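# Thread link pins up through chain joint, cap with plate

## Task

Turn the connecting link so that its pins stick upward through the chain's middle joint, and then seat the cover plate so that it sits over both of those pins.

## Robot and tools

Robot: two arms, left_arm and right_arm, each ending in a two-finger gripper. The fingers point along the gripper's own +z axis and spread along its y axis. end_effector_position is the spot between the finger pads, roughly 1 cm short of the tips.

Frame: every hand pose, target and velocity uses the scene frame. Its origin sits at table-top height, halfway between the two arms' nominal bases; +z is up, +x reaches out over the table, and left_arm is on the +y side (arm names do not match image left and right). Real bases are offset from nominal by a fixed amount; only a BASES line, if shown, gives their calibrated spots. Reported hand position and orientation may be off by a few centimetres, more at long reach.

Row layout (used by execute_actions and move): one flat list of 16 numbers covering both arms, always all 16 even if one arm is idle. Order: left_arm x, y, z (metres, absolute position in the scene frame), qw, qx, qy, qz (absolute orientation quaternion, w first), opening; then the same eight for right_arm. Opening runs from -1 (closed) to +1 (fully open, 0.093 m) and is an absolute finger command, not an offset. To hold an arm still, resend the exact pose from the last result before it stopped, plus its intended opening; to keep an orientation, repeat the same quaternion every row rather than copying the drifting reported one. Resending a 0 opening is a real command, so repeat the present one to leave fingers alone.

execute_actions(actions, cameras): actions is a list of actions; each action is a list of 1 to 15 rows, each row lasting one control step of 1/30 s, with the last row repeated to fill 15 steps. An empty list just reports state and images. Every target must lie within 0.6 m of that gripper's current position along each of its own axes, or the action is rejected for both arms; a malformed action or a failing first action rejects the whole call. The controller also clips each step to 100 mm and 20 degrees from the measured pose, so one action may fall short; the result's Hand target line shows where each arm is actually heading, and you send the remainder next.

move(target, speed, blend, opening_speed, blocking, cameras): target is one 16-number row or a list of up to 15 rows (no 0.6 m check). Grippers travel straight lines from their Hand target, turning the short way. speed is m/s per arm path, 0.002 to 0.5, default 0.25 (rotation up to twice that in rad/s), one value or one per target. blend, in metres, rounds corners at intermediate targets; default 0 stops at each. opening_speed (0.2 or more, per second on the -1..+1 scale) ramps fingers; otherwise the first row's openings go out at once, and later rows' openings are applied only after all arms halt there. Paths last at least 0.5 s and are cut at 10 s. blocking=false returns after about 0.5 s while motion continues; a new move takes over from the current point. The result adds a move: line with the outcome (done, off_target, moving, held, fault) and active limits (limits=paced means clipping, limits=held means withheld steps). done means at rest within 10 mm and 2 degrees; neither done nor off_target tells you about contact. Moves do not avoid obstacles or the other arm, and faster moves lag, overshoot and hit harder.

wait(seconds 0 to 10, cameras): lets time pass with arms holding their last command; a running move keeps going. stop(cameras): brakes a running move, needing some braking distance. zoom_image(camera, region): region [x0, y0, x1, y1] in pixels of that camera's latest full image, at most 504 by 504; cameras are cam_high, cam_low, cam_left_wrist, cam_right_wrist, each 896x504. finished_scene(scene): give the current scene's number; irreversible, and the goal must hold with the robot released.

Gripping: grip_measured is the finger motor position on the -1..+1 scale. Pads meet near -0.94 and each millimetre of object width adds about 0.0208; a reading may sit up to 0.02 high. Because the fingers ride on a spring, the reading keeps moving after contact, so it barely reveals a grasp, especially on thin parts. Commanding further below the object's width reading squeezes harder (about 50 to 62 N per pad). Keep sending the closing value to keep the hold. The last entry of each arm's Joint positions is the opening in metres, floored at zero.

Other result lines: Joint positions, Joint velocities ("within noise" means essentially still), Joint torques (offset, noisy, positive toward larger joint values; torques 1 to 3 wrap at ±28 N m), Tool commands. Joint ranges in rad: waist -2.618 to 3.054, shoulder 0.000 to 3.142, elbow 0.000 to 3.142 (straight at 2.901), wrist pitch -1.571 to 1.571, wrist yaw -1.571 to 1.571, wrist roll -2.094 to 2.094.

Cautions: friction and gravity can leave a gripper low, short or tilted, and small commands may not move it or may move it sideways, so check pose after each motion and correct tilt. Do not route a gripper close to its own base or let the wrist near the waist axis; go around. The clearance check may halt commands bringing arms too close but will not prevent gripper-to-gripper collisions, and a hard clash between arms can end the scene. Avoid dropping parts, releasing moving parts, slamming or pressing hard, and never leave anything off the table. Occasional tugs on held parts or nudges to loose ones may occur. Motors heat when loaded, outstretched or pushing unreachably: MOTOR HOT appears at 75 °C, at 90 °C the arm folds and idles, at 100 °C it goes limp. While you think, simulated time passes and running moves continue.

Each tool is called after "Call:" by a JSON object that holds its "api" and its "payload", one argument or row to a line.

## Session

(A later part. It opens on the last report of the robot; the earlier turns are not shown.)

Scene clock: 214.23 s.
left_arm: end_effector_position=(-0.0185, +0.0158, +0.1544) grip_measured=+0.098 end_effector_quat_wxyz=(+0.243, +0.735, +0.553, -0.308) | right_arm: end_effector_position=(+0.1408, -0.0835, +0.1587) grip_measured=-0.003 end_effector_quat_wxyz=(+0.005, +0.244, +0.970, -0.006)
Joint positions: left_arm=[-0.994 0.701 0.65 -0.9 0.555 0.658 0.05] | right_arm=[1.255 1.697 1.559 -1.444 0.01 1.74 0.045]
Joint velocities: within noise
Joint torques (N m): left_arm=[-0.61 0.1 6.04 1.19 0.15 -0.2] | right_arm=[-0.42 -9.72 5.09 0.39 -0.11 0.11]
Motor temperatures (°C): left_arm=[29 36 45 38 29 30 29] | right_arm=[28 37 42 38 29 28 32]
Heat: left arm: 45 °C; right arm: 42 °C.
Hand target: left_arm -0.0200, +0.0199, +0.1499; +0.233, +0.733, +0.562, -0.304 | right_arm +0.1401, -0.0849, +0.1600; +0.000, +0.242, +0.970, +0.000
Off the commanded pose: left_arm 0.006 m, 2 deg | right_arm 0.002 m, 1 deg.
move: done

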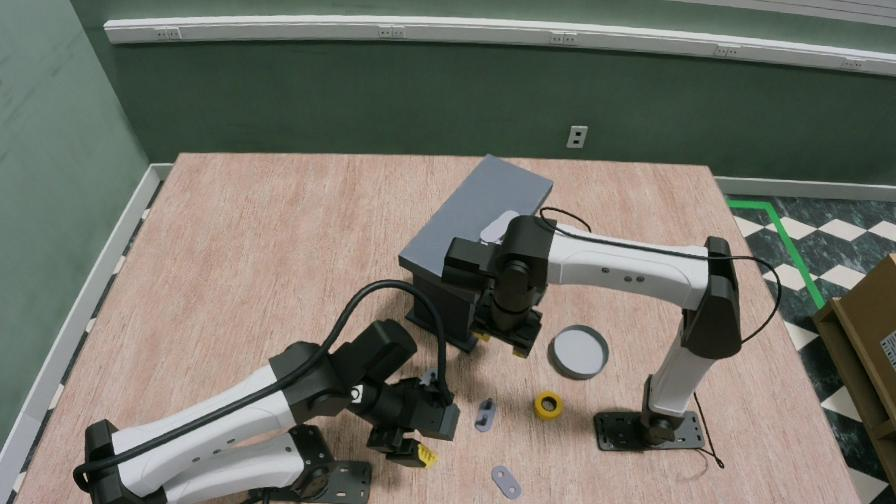

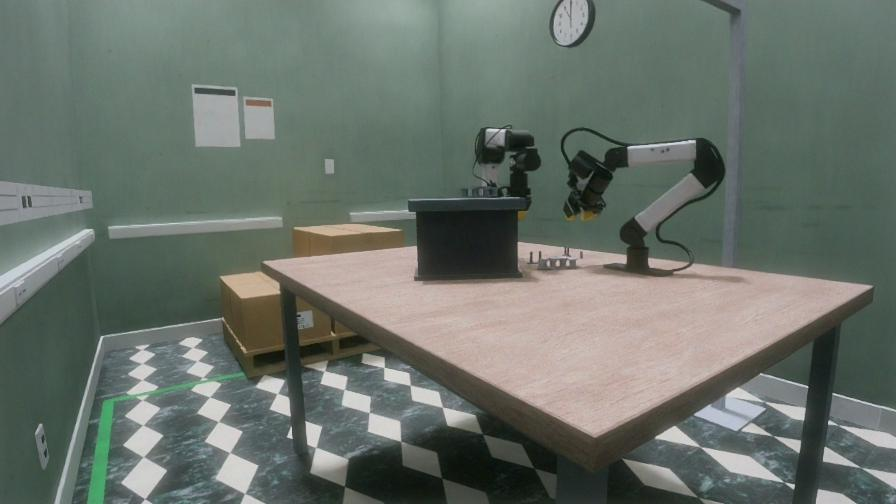

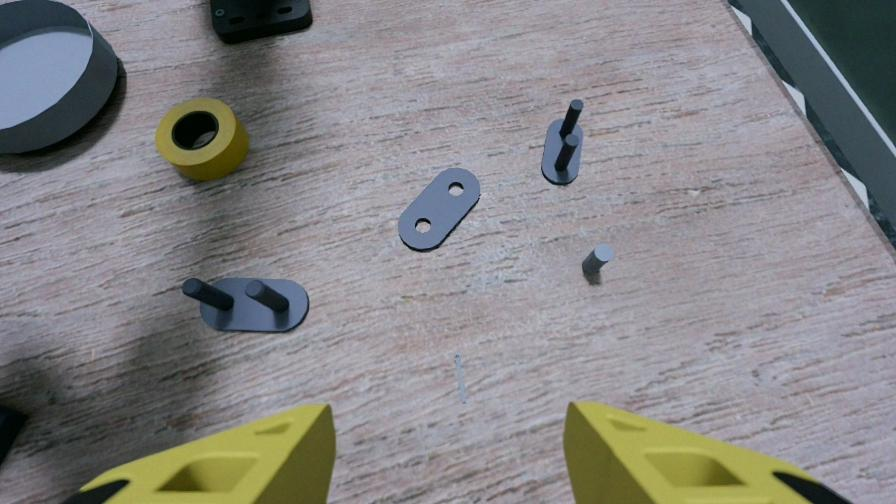

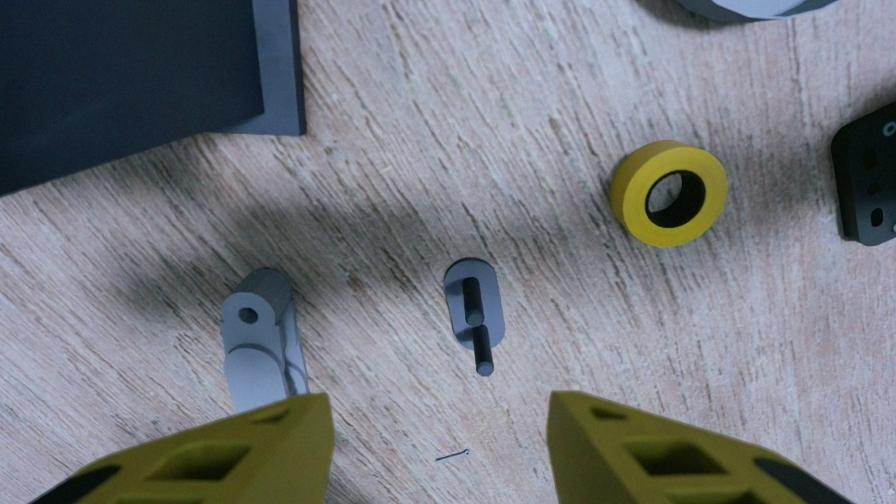

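Call:
{"api": "move", "payload": {
  "target": [
    [-0.10,0.08,0.16,0.2330,0.7330,0.5625,-0.3036,0.1,0.09,-0.085,0.16,0,0.2419,0.9703,0,0.0],
    [-0.10,0.08,0.16,0.2330,0.7330,0.5625,-0.3036,0.1,0.09,0.02,0.13,0,0.2419,0.9703,0,0.0],
    [-0.10,0.08,0.16,0.2330,0.7330,0.5625,-0.3036,0.1,0.128,0.024,0.10,0,0.2419,0.9703,0,0.0]
  ],
  "speed": 0.12,
  "blend": 0.02
}}

Scene clock: 220.43 s.
left_arm: end_effector_position=(-0.1024, +0.0785, +0.1588) grip_measured=+0.098 end_effector_quat_wxyz=(+0.233, +0.734, +0.557, -0.312) | right_arm: end_effector_position=(+0.1190, +0.0267, +0.1118) grip_measured=-0.003 end_effector_quat_wxyz=(-0.003, +0.237, +0.971, +0.014)
Joint positions: left_arm=[-2.202 0.339 0.633 -1.101 -0.261 -0.271 0.05] | right_arm=[1.387 2.057 1.846 -1.33 -0.005 1.857 0.045]
Joint velocities: within noise
Joint torques (N m): left_arm=[-0.68 3.86 7.27 1.44 -0.28 -0.19] | right_arm=[-1.58 -9.42 5.59 0.4 0.01 0.1]
Motor temperatures (°C): left_arm=[29 36 45 39 29 30 29] | right_arm=[28 38 41 37 29 28 32]
Heat: left arm: 45 °C; right arm: 41 °C.
Hand target: left_arm -0.1000, +0.0799, +0.1600; +0.233, +0.733, +0.562, -0.304 | right_arm +0.1277, +0.0236, +0.1003; +0.000, +0.242, +0.970, +0.000
Off the commanded pose: left_arm 0.003 m, 1 deg | right_arm 0.015 m, 2 deg.
move: off_target (right_arm)

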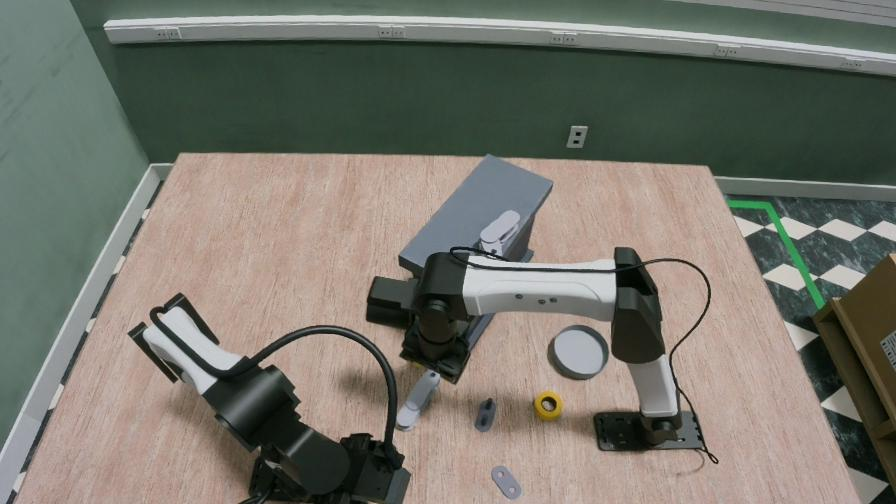

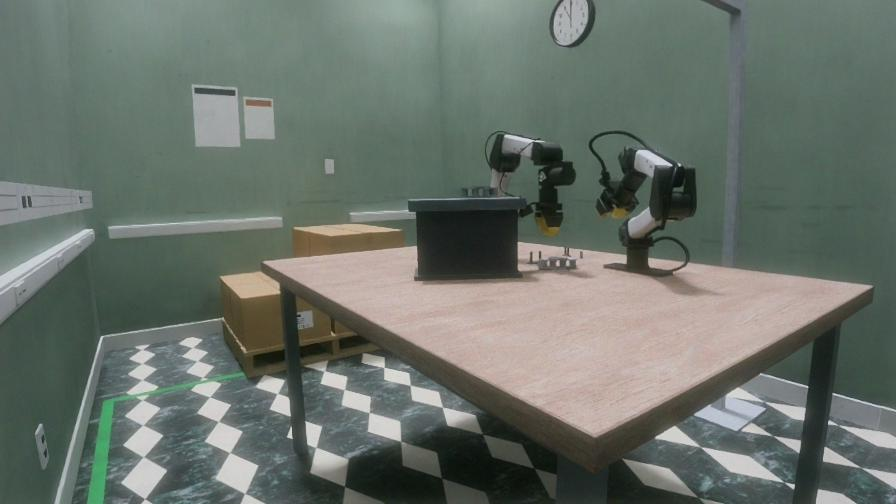

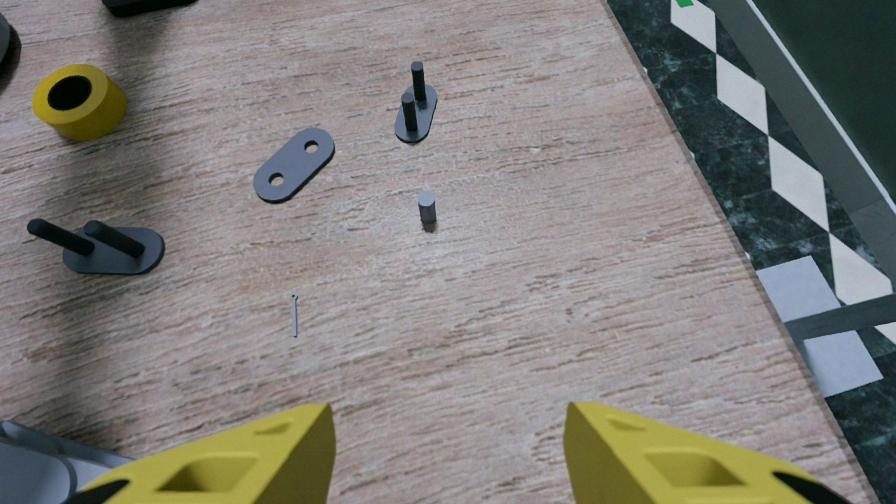

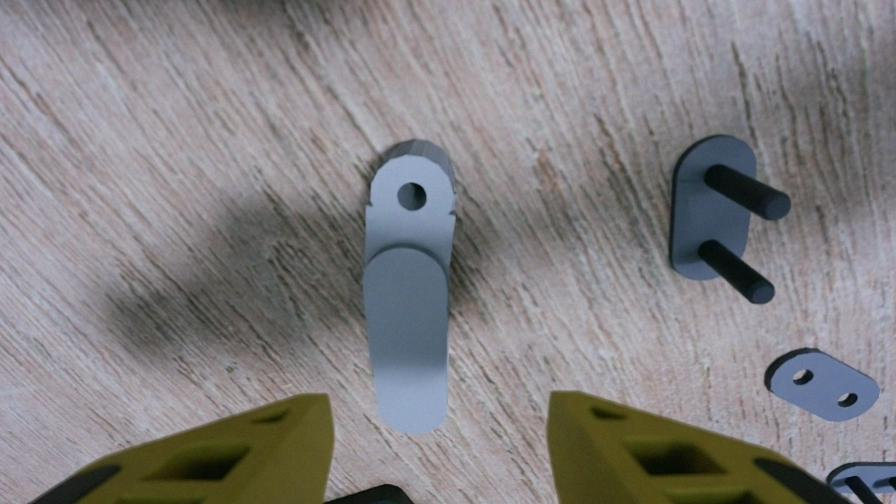

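Call:
{"api": "move", "payload": {
  "target": [
    [-0.10,0.08,0.16,0.2330,0.7330,0.5625,-0.3036,0.1,0.135,0.031,0.07,0,0.2487,0.9686,0,0.0]
  ],
  "speed": 0.1,
  "cameras": ["cam_right_wrist"]
}}

Scene clock: 222.37 s.
left_arm: end_effector_position=(-0.1023, +0.0785, +0.1588) grip_measured=+0.098 end_effector_quat_wxyz=(+0.233, +0.734, +0.557, -0.311) | right_arm: end_effector_position=(+0.1256, +0.0356, +0.0829) grip_measured=-0.003 end_effector_quat_wxyz=(-0.004, +0.240, +0.971, +0.016)
Joint positions: left_arm=[-2.202 0.339 0.633 -1.102 -0.262 -0.272 0.05] | right_arm=[1.375 2.1 1.796 -1.235 -0.007 1.85 0.045]
Joint velocities: within noise
Joint torques (N m): left_arm=[-0.69 3.86 7.23 1.46 -0.27 -0.2] | right_arm=[-1.69 -9.88 5.29 0.42 0.01 0.13]
Motor temperatures (°C): left_arm=[29 36 45 39 29 30 29] | right_arm=[28 38 41 36 29 28 32]
Heat: left arm: 45 °C; right arm: 41 °C.
Hand target: left_arm -0.1000, +0.0799, +0.1600; +0.233, +0.733, +0.562, -0.304 | right_arm +0.1346, +0.0307, +0.0704; +0.000, +0.249, +0.969, +0.000
Off the commanded pose: left_arm 0.003 m, 1 deg | right_arm 0.017 m, 2 deg.
move: off_target (right_arm)
Images, in order (width x height): cam_right_wrist 896x504.

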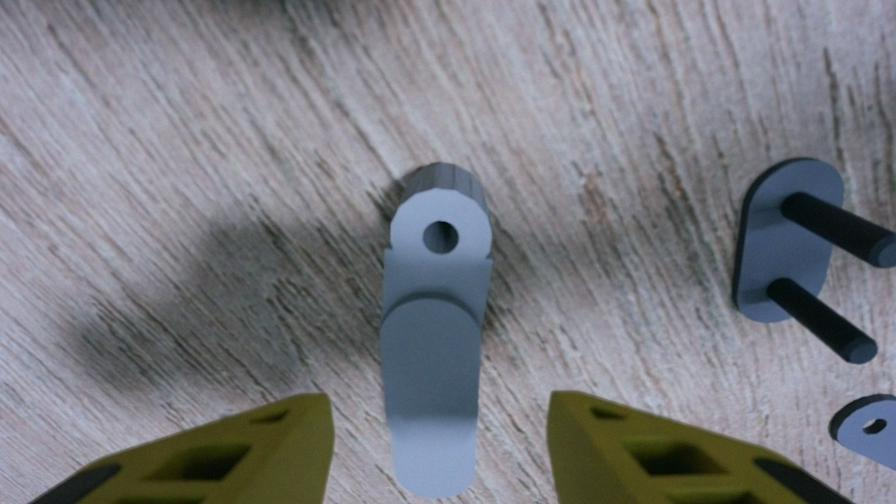

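Call:
{"api": "move", "payload": {
  "target": [
    [-0.10,0.08,0.16,0.2330,0.7330,0.5625,-0.3036,0.1,0.143,0.029,0.055,0,0.2487,0.9686,0,0.1],
    [-0.10,0.08,0.16,0.2330,0.7330,0.5625,-0.3036,0.1,0.137,0.030,0.04,0,0.2487,0.9686,0,0.1]
  ],
  "speed": 0.08,
  "cameras": ["cam_right_wrist"]
}}

Scene clock: 224.07 s.
left_arm: end_effector_position=(-0.1023, +0.0785, +0.1588) grip_measured=+0.098 end_effector_quat_wxyz=(+0.233, +0.734, +0.557, -0.311) | right_arm: end_effector_position=(+0.1399, +0.0313, +0.0520) grip_measured=+0.097 end_effector_quat_wxyz=(-0.002, +0.252, +0.968, +0.012)
Joint positions: left_arm=[-2.202 0.339 0.633 -1.102 -0.262 -0.272 0.05] | right_arm=[1.34 2.118 1.701 -1.129 -0.004 1.841 0.05]
Joint velocities: within noise
Joint torques (N m): left_arm=[-0.68 3.9 7.24 1.46 -0.27 -0.2] | right_arm=[0.51 -9.98 5.35 0.48 -0.01 0.17]
Motor temperatures (°C): left_arm=[29 36 45 39 29 30 29] | right_arm=[28 39 40 36 29 28 32]
Heat: left arm: 45 °C; right arm: 40 °C.
Hand target: left_arm -0.1000, +0.0799, +0.1600; +0.233, +0.733, +0.562, -0.304 | right_arm +0.1370, +0.0297, +0.0402; +0.000, +0.249, +0.969, +0.000
Off the commanded pose: left_arm 0.003 m, 1 deg | right_arm 0.012 m, 1 deg.
move: off_target (right_arm)
Images, in order (width x height): cam_right_wrist 896x504.

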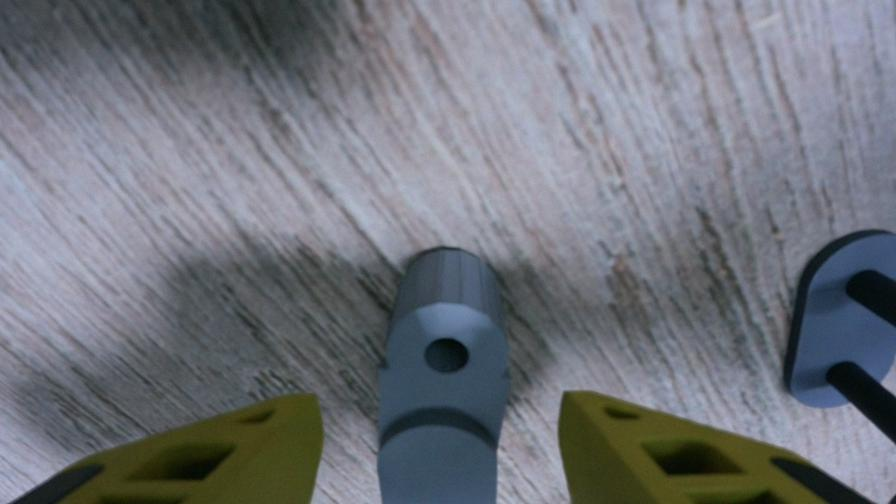

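Call:
{"api": "move", "payload": {
  "target": [
    [-0.10,0.08,0.16,0.2330,0.7330,0.5625,-0.3036,0.1,0.133,0.031,0.012,0,0.2487,0.9686,0,0.1]
  ],
  "speed": 0.06,
  "cameras": ["cam_right_wrist"]
}}

Scene clock: 225.60 s.
left_arm: end_effector_position=(-0.1022, +0.0785, +0.1587) grip_measured=+0.098 end_effector_quat_wxyz=(+0.233, +0.734, +0.558, -0.311) | right_arm: end_effector_position=(+0.1362, +0.0333, +0.0242) grip_measured=+0.097 end_effector_quat_wxyz=(-0.002, +0.248, +0.969, +0.013)
Joint positions: left_arm=[-2.202 0.339 0.633 -1.102 -0.262 -0.272 0.05] | right_arm=[1.35 2.147 1.632 -1.031 -0.004 1.843 0.05]
Joint velocities: within noise
Joint torques (N m): left_arm=[-0.7 3.86 7.23 1.46 -0.27 -0.2] | right_arm=[0.55 -10.1 5.24 0.46 -0.01 0.25]
Motor temperatures (°C): left_arm=[29 36 45 39 29 30 29] | right_arm=[28 39 40 36 29 28 32]
Heat: left arm: 45 °C; right arm: 40 °C.
Hand target: left_arm -0.0999, +0.0799, +0.1600; +0.233, +0.733, +0.562, -0.304 | right_arm +0.1329, +0.0308, +0.0123; +0.000, +0.249, +0.969, +0.000
Off the commanded pose: left_arm 0.003 m, 1 deg | right_arm 0.013 m, 1 deg.
move: off_target (right_arm)
Images, in order (width x height): cam_right_wrist 896x504.

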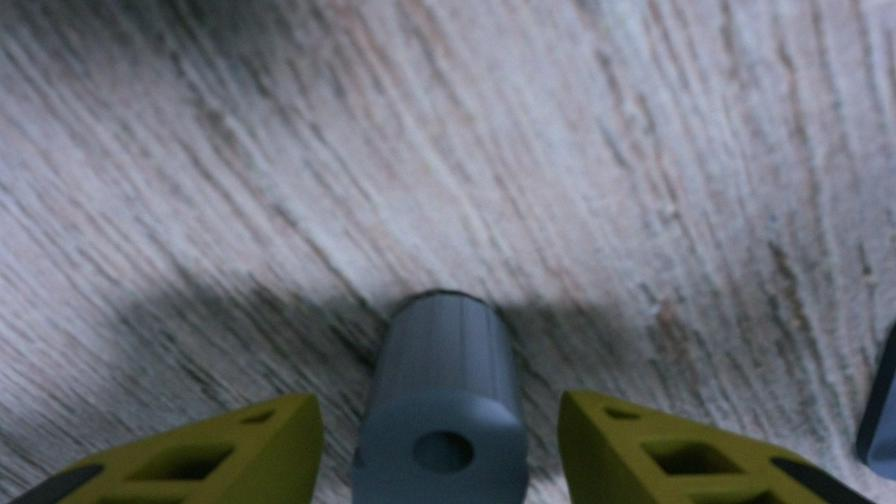

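Call:
{"api": "move", "payload": {
  "target": [
    [-0.10,0.08,0.16,0.2330,0.7330,0.5625,-0.3036,0.1,0.1305,0.032,0.005,0,0.2487,0.9686,0,0.1]
  ],
  "speed": 0.06,
  "cameras": ["cam_right_wrist"]
}}

Scene clock: 226.87 s.
left_arm: end_effector_position=(-0.1022, +0.0785, +0.1587) grip_measured=+0.098 end_effector_quat_wxyz=(+0.233, +0.734, +0.558, -0.311) | right_arm: end_effector_position=(+0.1351, +0.0349, +0.0184) grip_measured=+0.097 end_effector_quat_wxyz=(-0.002, +0.249, +0.968, +0.014)
Joint positions: left_arm=[-2.202 0.339 0.633 -1.102 -0.262 -0.272 0.05] | right_arm=[1.353 2.155 1.621 -1.009 -0.004 1.849 0.05]
Joint velocities: within noise
Joint torques (N m): left_arm=[-0.7 3.86 7.25 1.46 -0.28 -0.2] | right_arm=[0.77 -9.94 5.08 0.48 -0.01 0.26]
Motor temperatures (°C): left_arm=[29 36 45 39 29 30 29] | right_arm=[28 39 40 36 29 28 32]
Heat: left arm: 45 °C; right arm: 40 °C.
Hand target: left_arm -0.0999, +0.0799, +0.1600; +0.233, +0.733, +0.562, -0.304 | right_arm +0.1305, +0.0316, +0.0053; +0.000, +0.249, +0.969, +0.000
Off the commanded pose: left_arm 0.003 m, 1 deg | right_arm 0.014 m, 2 deg.
move: off_target (right_arm)
Images, in order (width x height): cam_right_wrist 896x504.

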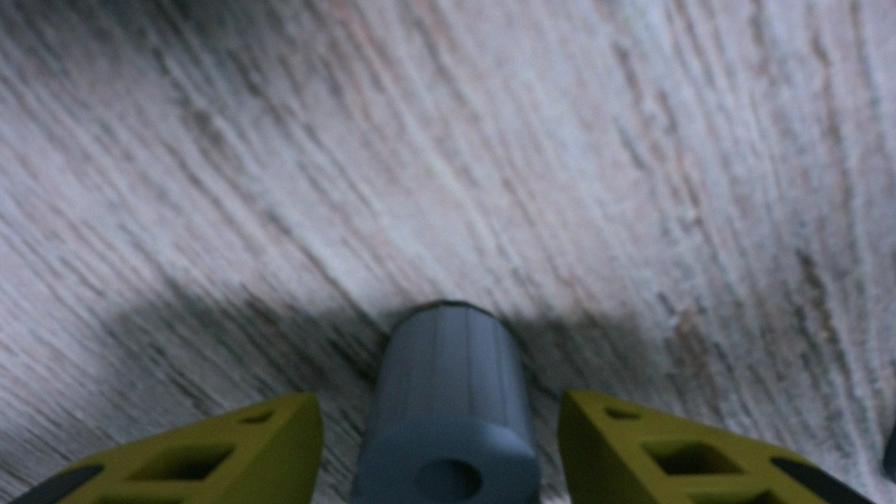

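Call:
{"api": "move", "payload": {
  "target": [
    [-0.10,0.08,0.16,0.2330,0.7330,0.5625,-0.3036,0.1,0.128,0.033,0.003,0,0.2487,0.9686,0,0.1]
  ],
  "speed": 0.06,
  "cameras": ["cam_right_wrist"]
}}

Scene clock: 227.93 s.
left_arm: end_effector_position=(-0.1022, +0.0785, +0.1587) grip_measured=+0.098 end_effector_quat_wxyz=(+0.233, +0.734, +0.558, -0.311) | right_arm: end_effector_position=(+0.1317, +0.0371, +0.0185) grip_measured=+0.097 end_effector_quat_wxyz=(-0.002, +0.248, +0.969, +0.017)
Joint positions: left_arm=[-2.202 0.339 0.633 -1.102 -0.262 -0.272 0.05] | right_arm=[1.362 2.155 1.621 -1.003 -0.004 1.855 0.05]
Joint velocities: within noise
Joint torques (N m): left_arm=[-0.69 3.86 7.23 1.46 -0.26 -0.2] | right_arm=[0.64 -9.58 4.94 0.45 -0.01 0.24]
Motor temperatures (°C): left_arm=[29 36 45 39 29 30 29] | right_arm=[28 39 40 36 29 28 32]
Heat: left arm: 45 °C; right arm: 40 °C.
Hand target: left_arm -0.0999, +0.0799, +0.1600; +0.233, +0.733, +0.562, -0.304 | right_arm +0.1281, +0.0325, +0.0034; +0.000, +0.249, +0.969, +0.000
Off the commanded pose: left_arm 0.003 m, 1 deg | right_arm 0.016 m, 2 deg.
move: off_target (right_arm)
Images, in order (width x height): cam_right_wrist 896x504.

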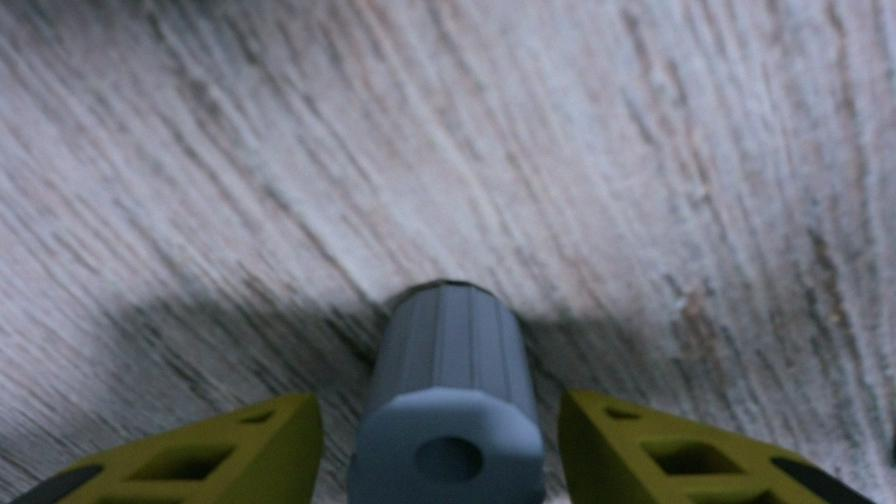

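Call:
{"api": "move", "payload": {
  "target": [
    [-0.10,0.08,0.16,0.2330,0.7330,0.5625,-0.3036,0.1,0.128,0.033,0.003,0,0.2487,0.9686,0,-0.75]
  ],
  "speed": 0.06,
  "opening_speed": 0.6,
  "cameras": ["cam_right_wrist"]
}}

Scene clock: 229.90 s.
left_arm: end_effector_position=(-0.1022, +0.0785, +0.1587) grip_measured=+0.098 end_effector_quat_wxyz=(+0.233, +0.734, +0.558, -0.311) | right_arm: end_effector_position=(+0.1318, +0.0374, +0.0185) grip_measured=-0.454 end_effector_quat_wxyz=(-0.002, +0.248, +0.968, +0.018)
Joint positions: left_arm=[-2.202 0.339 0.633 -1.102 -0.262 -0.272 0.05] | right_arm=[1.362 2.155 1.621 -1.001 -0.003 1.857 0.023]
Joint velocities: within noise
Joint torques (N m): left_arm=[-0.7 3.86 7.24 1.46 -0.27 -0.19] | right_arm=[0.54 -9.55 4.94 0.47 -0.02 0.25]
Motor temperatures (°C): left_arm=[29 36 45 39 29 30 29] | right_arm=[28 39 40 35 29 28 32]
Heat: left arm: 45 °C; right arm: 40 °C.
Hand target: left_arm -0.0999, +0.0799, +0.1600; +0.233, +0.733, +0.562, -0.304 | right_arm +0.1281, +0.0325, +0.0034; +0.000, +0.249, +0.969, +0.000
Off the commanded pose: left_arm 0.003 m, 1 deg | right_arm 0.017 m, 2 deg.
move: off_target (right_arm)
Images, in order (width x height): cam_right_wrist 896x504.

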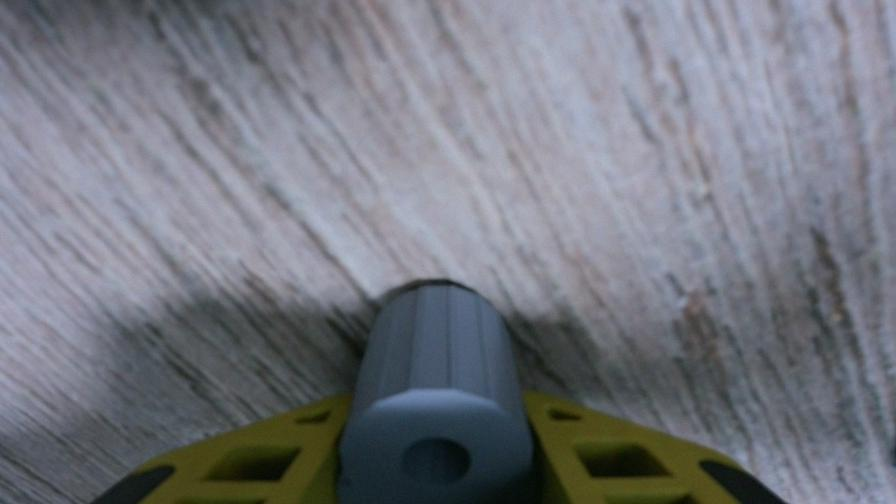

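Call:
{"api": "move", "payload": {
  "target": [
    [-0.10,0.08,0.16,0.2330,0.7330,0.5625,-0.3036,0.1,0.125,0.035,0.06,0,0.2487,0.9686,0,-0.75],
    [-0.10,0.08,0.16,0.2330,0.7330,0.5625,-0.3036,0.1,0.10,0.02,0.11,0,0.2079,0.9781,0,-0.75],
    [-0.10,0.08,0.16,0.2330,0.7330,0.5625,-0.3036,0.1,0.050,-0.062,0.11,0,0.1478,0.9890,0,-0.75]
  ],
  "speed": 0.1,
  "blend": 0.02,
  "cameras": ["cam_high","cam_right_wrist"]
}}

Scene clock: 233.63 s.
left_arm: end_effector_position=(-0.1022, +0.0785, +0.1587) grip_measured=+0.098 end_effector_quat_wxyz=(+0.233, +0.734, +0.558, -0.311) | right_arm: end_effector_position=(+0.0528, -0.0640, +0.0984) grip_measured=-0.454 end_effector_quat_wxyz=(+0.007, +0.151, +0.988, -0.024)
Joint positions: left_arm=[-2.202 0.339 0.633 -1.102 -0.262 -0.272 0.05] | right_arm=[1.552 1.749 1.379 -1.25 0.009 1.846 0.023]
Joint velocities: within noise
Joint torques (N m): left_arm=[-0.68 3.85 7.23 1.46 -0.27 -0.2] | right_arm=[0.31 -12.96 5.81 0.33 -0.11 0.15]
Motor temperatures (°C): left_arm=[29 36 46 40 29 30 29] | right_arm=[28 41 40 35 29 28 33]
Heat: left arm: 46 °C; right arm: 41 °C.
Hand target: left_arm -0.0999, +0.0799, +0.1600; +0.233, +0.733, +0.562, -0.304 | right_arm +0.0500, -0.0622, +0.1099; +0.000, +0.148, +0.989, +0.000
Off the commanded pose: left_arm 0.003 m, 1 deg | right_arm 0.012 m, 3 deg.
move: off_target (right_arm)
Images, in order (width x height): cam_high 896x504, cam_right_wrist 896x504.

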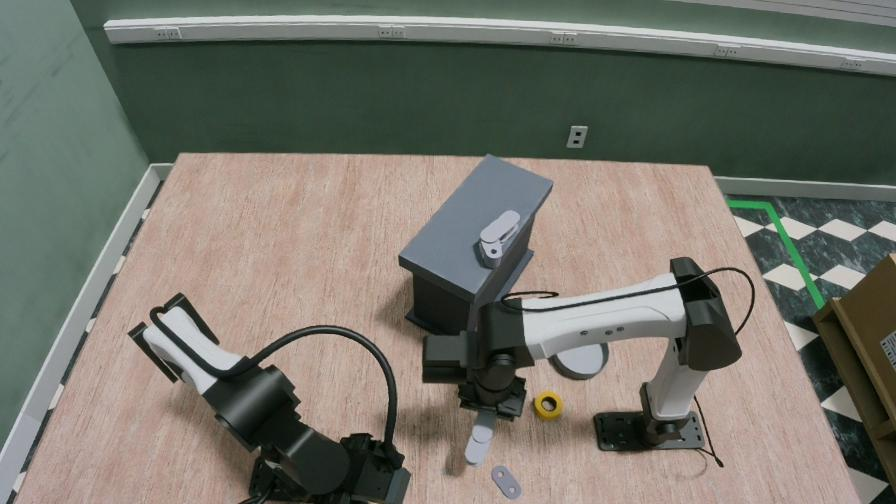

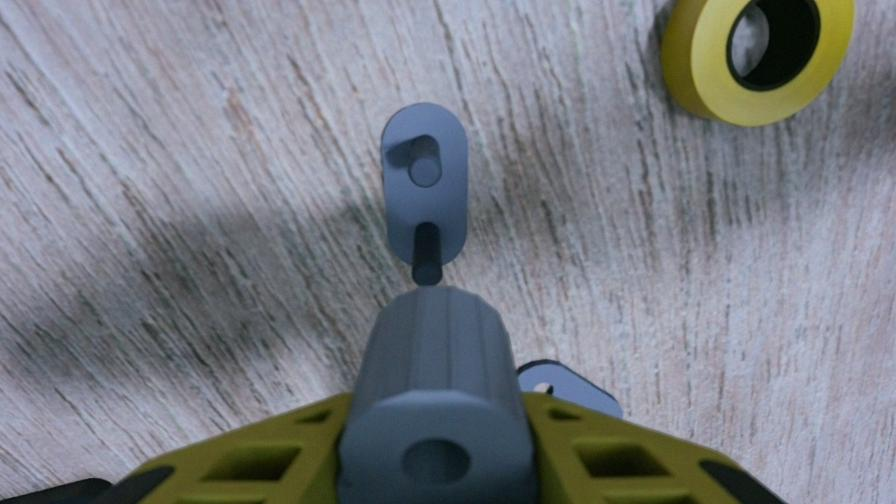

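Call:
{"api": "move", "payload": {
  "target": [
    [-0.10,0.08,0.16,0.2330,0.7330,0.5625,-0.3036,0.1,0.054,-0.066,0.082,0,0.1478,0.9890,0,-0.75]
  ],
  "speed": 0.08,
  "cameras": ["cam_right_wrist"]
}}

Scene clock: 235.40 s.
left_arm: end_effector_position=(-0.1022, +0.0785, +0.1587) grip_measured=+0.098 end_effector_quat_wxyz=(+0.233, +0.734, +0.558, -0.311) | right_arm: end_effector_position=(+0.0527, -0.0690, +0.0712) grip_measured=-0.454 end_effector_quat_wxyz=(+0.007, +0.148, +0.989, -0.023)
Joint positions: left_arm=[-2.202 0.339 0.633 -1.102 -0.262 -0.272 0.05] | right_arm=[1.552 1.748 1.267 -1.138 0.009 1.841 0.023]
Joint velocities: within noise
Joint torques (N m): left_arm=[-0.7 3.88 7.23 1.46 -0.27 -0.19] | right_arm=[-0.66 -12.57 5.75 0.31 -0.11 0.06]
Motor temperatures (°C): left_arm=[29 36 46 40 29 30 29] | right_arm=[28 41 39 35 29 27 33]
Heat: left arm: 46 °C; right arm: 41 °C.
Hand target: left_arm -0.0999, +0.0799, +0.1600; +0.233, +0.733, +0.562, -0.304 | right_arm +0.0540, -0.0661, +0.0818; +0.000, +0.148, +0.989, +0.000
Off the commanded pose: left_arm 0.003 m, 1 deg | right_arm 0.011 m, 3 deg.
move: off_target (right_arm)
Images, in order (width x height): cam_right_wrist 896x504.

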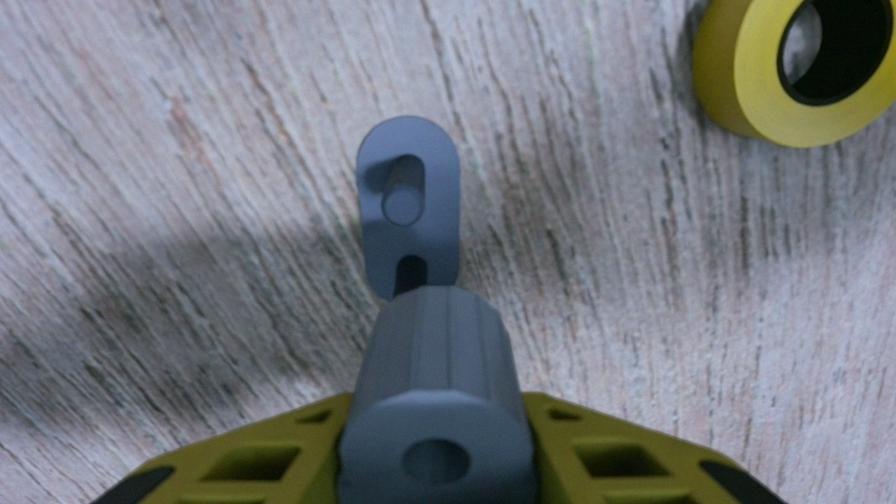

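Call:
{"api": "move", "payload": {
  "target": [
    [-0.10,0.08,0.16,0.2330,0.7330,0.5625,-0.3036,0.1,0.054,-0.080,0.10,0,0.1478,0.9890,0,-0.75],
    [-0.10,0.08,0.16,0.2330,0.7330,0.5625,-0.3036,0.1,0.054,-0.068,0.080,0,0.1478,0.9890,0,-0.75]
  ],
  "speed": 0.06,
  "cameras": ["cam_right_wrist"]
}}

Scene clock: 238.93 s.
left_arm: end_effector_position=(-0.1022, +0.0785, +0.1587) grip_measured=+0.098 end_effector_quat_wxyz=(+0.233, +0.734, +0.558, -0.311) | right_arm: end_effector_position=(+0.0526, -0.0701, +0.0833) grip_measured=-0.454 end_effector_quat_wxyz=(+0.004, +0.147, +0.989, +0.000)
Joint positions: left_arm=[-2.202 0.339 0.633 -1.102 -0.262 -0.272 0.05] | right_arm=[1.552 1.692 1.253 -1.133 0.009 1.839 0.023]
Joint velocities: within noise
Joint torques (N m): left_arm=[-0.7 3.85 7.23 1.46 -0.27 -0.2] | right_arm=[-0.73 -7.16 5.9 0.45 -0.11 0.08]
Motor temperatures (°C): left_arm=[29 36 46 40 29 30 29] | right_arm=[28 42 39 35 29 27 33]
Heat: left arm: 46 °C; right arm: 42 °C.
Hand target: left_arm -0.0999, +0.0799, +0.1600; +0.233, +0.733, +0.562, -0.304 | right_arm +0.0540, -0.0681, +0.0800; +0.000, +0.148, +0.989, +0.000
Off the commanded pose: left_arm 0.003 m, 1 deg | right_arm 0.004 m, 1 deg.
move: done
Images, in order (width x height): cam_right_wrist 896x504.

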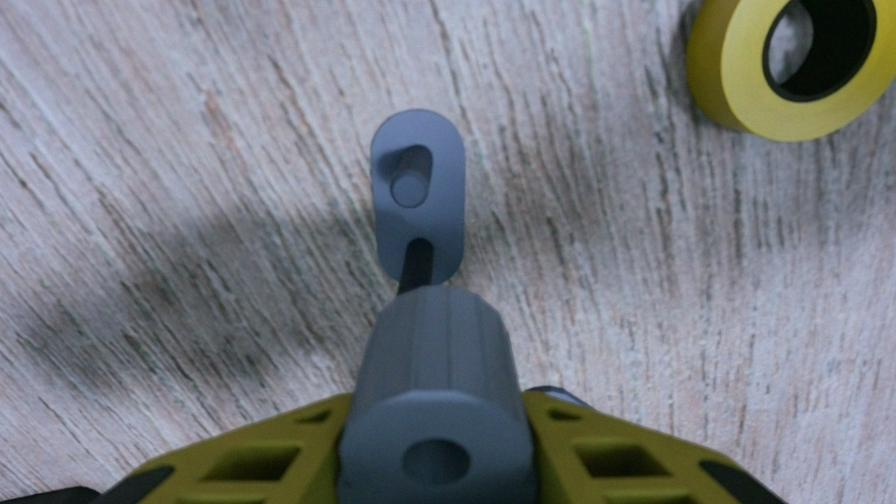

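Call:
{"api": "move", "payload": {
  "target": [
    [-0.10,0.08,0.16,0.2330,0.7330,0.5625,-0.3036,0.1,0.052,-0.061,0.080,0,0.1478,0.9890,0,-0.75]
  ],
  "speed": 0.06,
  "cameras": ["cam_right_wrist"]
}}

Scene clock: 240.37 s.
left_arm: end_effector_position=(-0.1022, +0.0785, +0.1587) grip_measured=+0.098 end_effector_quat_wxyz=(+0.233, +0.734, +0.558, -0.311) | right_arm: end_effector_position=(+0.0526, -0.0708, +0.0764) grip_measured=-0.454 end_effector_quat_wxyz=(+0.006, +0.147, +0.989, -0.012)
Joint positions: left_arm=[-2.202 0.339 0.633 -1.102 -0.262 -0.272 0.05] | right_arm=[1.552 1.717 1.253 -1.133 0.009 1.839 0.023]
Joint velocities: within noise
Joint torques (N m): left_arm=[-0.69 3.88 7.24 1.46 -0.27 -0.2] | right_arm=[-0.16 -7.34 8.32 0.37 -0.11 0.15]
Motor temperatures (°C): left_arm=[29 36 46 40 29 30 29] | right_arm=[28 42 39 34 29 27 33]
Heat: left arm: 46 °C; right arm: 42 °C.
Hand target: left_arm -0.0999, +0.0799, +0.1600; +0.233, +0.733, +0.562, -0.304 | right_arm +0.0520, -0.0612, +0.0802; +0.000, +0.148, +0.989, +0.000
Off the commanded pose: left_arm 0.003 m, 1 deg | right_arm 0.010 m, 2 deg.
move: done
Images, in order (width x height): cam_right_wrist 896x504.

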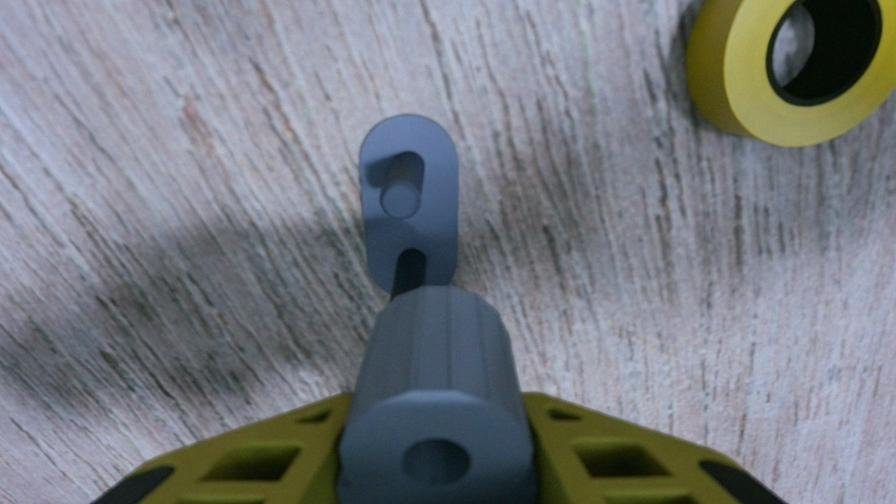

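Call:
{"api": "move", "payload": {
  "target": [
    [-0.10,0.08,0.16,0.2330,0.7330,0.5625,-0.3036,0.1,0.052,-0.055,0.12,0,0.1478,0.9890,0,-0.75],
    [-0.10,0.08,0.16,0.2330,0.7330,0.5625,-0.3036,0.1,0.052,-0.062,0.090,0,0.1478,0.9890,0,-0.75]
  ],
  "speed": 0.08,
  "cameras": ["cam_right_wrist"]
}}

Scene clock: 242.27 s.
left_arm: end_effector_position=(-0.1022, +0.0785, +0.1587) grip_measured=+0.098 end_effector_quat_wxyz=(+0.233, +0.734, +0.558, -0.311) | right_arm: end_effector_position=(+0.0528, -0.0650, +0.0897) grip_measured=-0.454 end_effector_quat_wxyz=(+0.005, +0.147, +0.989, -0.006)
Joint positions: left_arm=[-2.202 0.339 0.633 -1.102 -0.262 -0.272 0.05] | right_arm=[1.552 1.717 1.308 -1.175 0.009 1.839 0.023]
Joint velocities: within noise
Joint torques (N m): left_arm=[-0.72 3.85 7.24 1.46 -0.27 -0.2] | right_arm=[-0.17 -8.47 6.12 0.4 -0.11 0.14]
Motor temperatures (°C): left_arm=[29 36 46 40 29 30 29] | right_arm=[28 42 39 34 29 27 33]
Heat: left arm: 46 °C; right arm: 42 °C.
Hand target: left_arm -0.0999, +0.0799, +0.1600; +0.233, +0.733, +0.562, -0.304 | right_arm +0.0520, -0.0620, +0.0900; +0.000, +0.148, +0.989, +0.000
Off the commanded pose: left_arm 0.003 m, 1 deg | right_arm 0.003 m, 1 deg.
move: done
Images, in order (width x height): cam_right_wrist 896x504.

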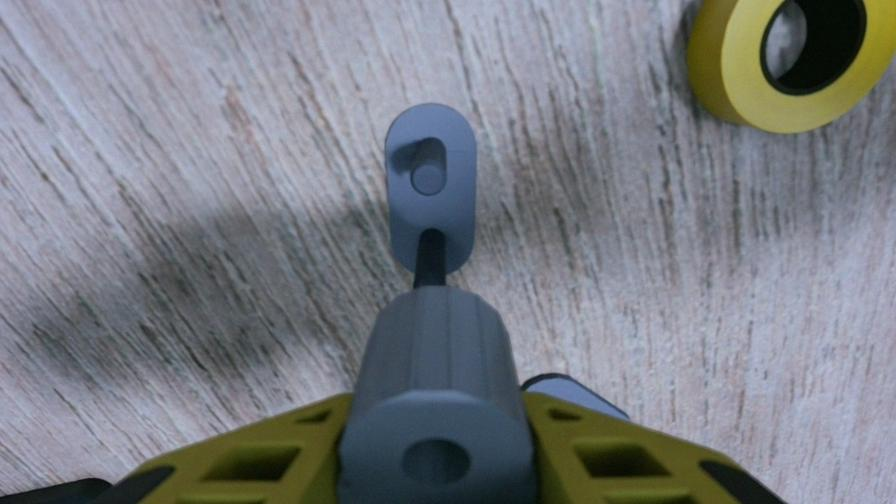

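Call:
{"api": "move", "payload": {
  "target": [
    [-0.10,0.08,0.16,0.2330,0.7330,0.5625,-0.3036,0.1,0.044,-0.053,0.115,0,0.1478,0.9890,0,-0.75],
    [-0.10,0.08,0.16,0.2330,0.7330,0.5625,-0.3036,0.1,0.049,-0.0595,0.080,0,0.1478,0.9890,0,-0.75]
  ],
  "speed": 0.08,
  "cameras": ["cam_right_wrist"]
}}

Scene clock: 244.50 s.
left_arm: end_effector_position=(-0.1022, +0.0785, +0.1587) grip_measured=+0.098 end_effector_quat_wxyz=(+0.233, +0.734, +0.558, -0.311) | right_arm: end_effector_position=(+0.0482, -0.0623, +0.0825) grip_measured=-0.454 end_effector_quat_wxyz=(+0.005, +0.145, +0.989, -0.002)
Joint positions: left_arm=[-2.202 0.339 0.633 -1.102 -0.262 -0.272 0.05] | right_arm=[1.567 1.724 1.286 -1.138 0.009 1.851 0.023]
Joint velocities: within noise
Joint torques (N m): left_arm=[-0.69 3.86 7.23 1.46 -0.26 -0.2] | right_arm=[-0.59 -7.58 6.09 0.44 -0.11 0.13]
Motor temperatures (°C): left_arm=[29 36 46 40 29 30 29] | right_arm=[28 41 40 34 29 27 33]
Heat: left arm: 46 °C; right arm: 41 °C.
Hand target: left_arm -0.0999, +0.0799, +0.1600; +0.233, +0.733, +0.562, -0.304 | right_arm +0.0490, -0.0595, +0.0800; +0.000, +0.148, +0.989, +0.000
Off the commanded pose: left_arm 0.003 m, 1 deg | right_arm 0.004 m, 1 deg.
move: done
Images, in order (width x height): cam_right_wrist 896x504.

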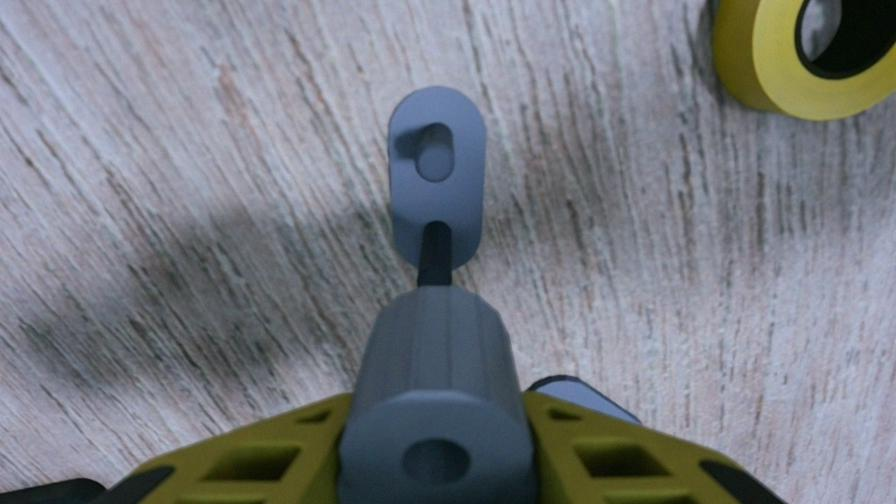

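Call:
{"api": "move", "payload": {
  "target": [
    [0.0,0.075,0.12,0.3536,0.5721,0.5721,-0.4674,0.0,0.049,-0.0595,0.080,0,0.1478,0.9890,0,-0.75],
    [0.085,0.06,0.06,0.445,0.5495,0.445,-0.5495,0.0,0.049,-0.0595,0.080,0,0.1478,0.9890,0,-0.75]
  ],
  "speed": 0.2,
  "blend": 0.02
}}

Scene clock: 247.77 s.
left_arm: end_effector_position=(+0.0583, +0.0825, +0.0765) grip_measured=+0.001 end_effector_quat_wxyz=(+0.401, +0.457, +0.765, -0.212) | right_arm: end_effector_position=(+0.0482, -0.0621, +0.0825) grip_measured=-0.454 end_effector_quat_wxyz=(+0.005, +0.145, +0.989, -0.001)
Joint positions: left_arm=[-0.667 -0.001 0.2 -0.86 0.273 0.257 0.045] | right_arm=[1.567 1.724 1.286 -1.137 0.009 1.851 0.023]
Joint velocities: within noise
Joint torques (N m): left_arm=[-0.64 2.92 6.93 1.83 0.1 -0.09] | right_arm=[-0.59 -7.58 6.11 0.43 -0.11 0.13]
Motor temperatures (°C): left_arm=[29 35 46 40 29 30 29] | right_arm=[28 41 40 34 29 27 33]
Heat: left arm: 46 °C; right arm: 41 °C.
Hand target: left_arm +0.0578, +0.0818, +0.0794; +0.403, +0.457, +0.763, -0.214 | right_arm +0.0490, -0.0595, +0.0800; +0.000, +0.148, +0.989, +0.000
Off the commanded pose: left_arm 0.039 m, 55 deg | right_arm 0.004 m, 1 deg.
move: held (left_arm; a check stopped the path); path passed 1 of 2 targets; limits=paced,held
pose unreachable (left arm): on one or more control steps of this call, first in action 0 (counted from 0), this arm could not follow its commanded pose, so it was not sent that pose on those steps. It may still have moved: this result reports where it is.
cause: moving toward the commanded pose would bring two parts of the arm too close to each other (its upper arm (the part past joint 2) and its wrist (the part past joint 5), with joints 3 (elbow) to 5 (wrist yaw) between them).

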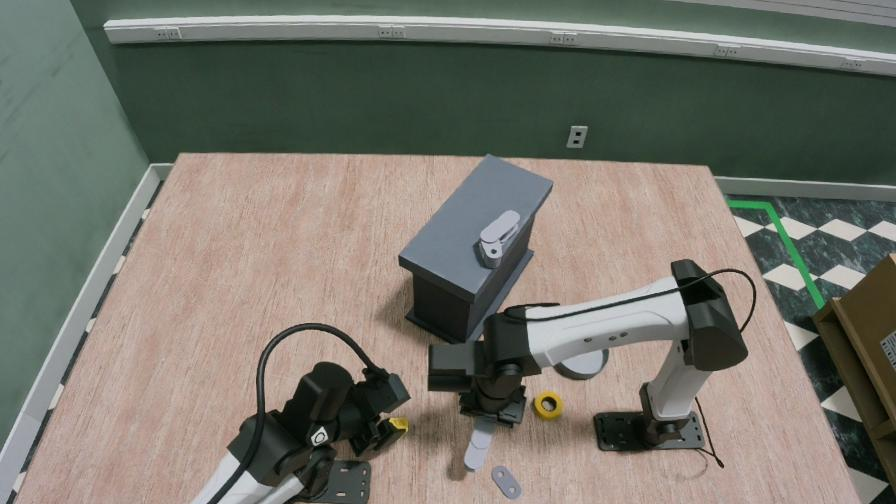

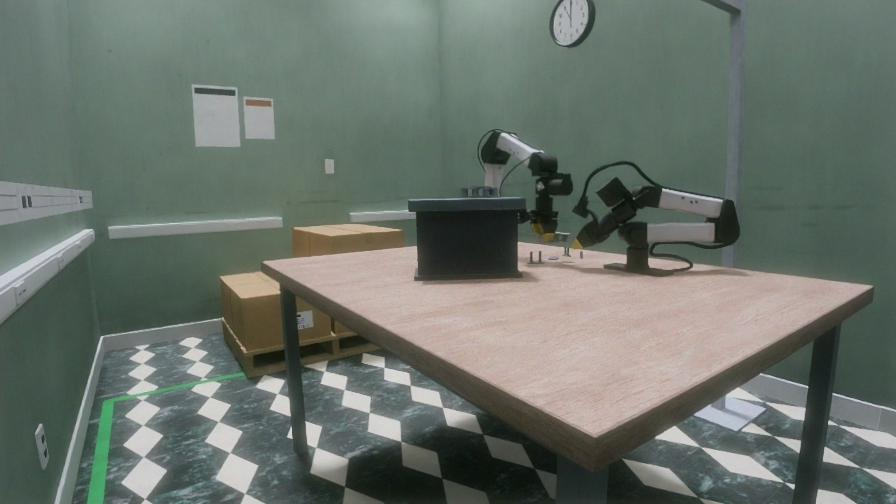

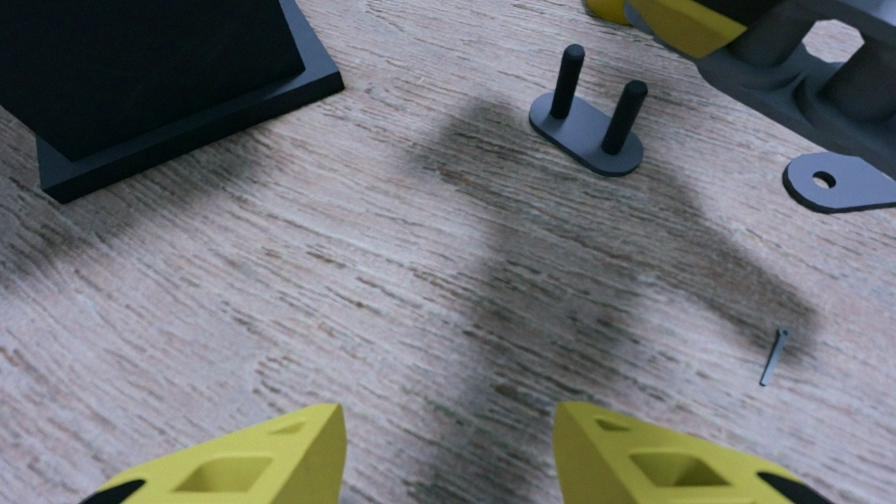

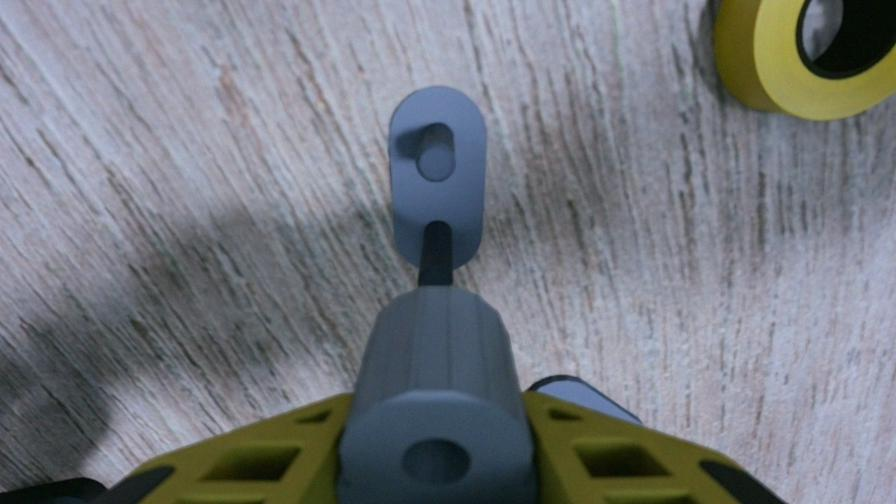

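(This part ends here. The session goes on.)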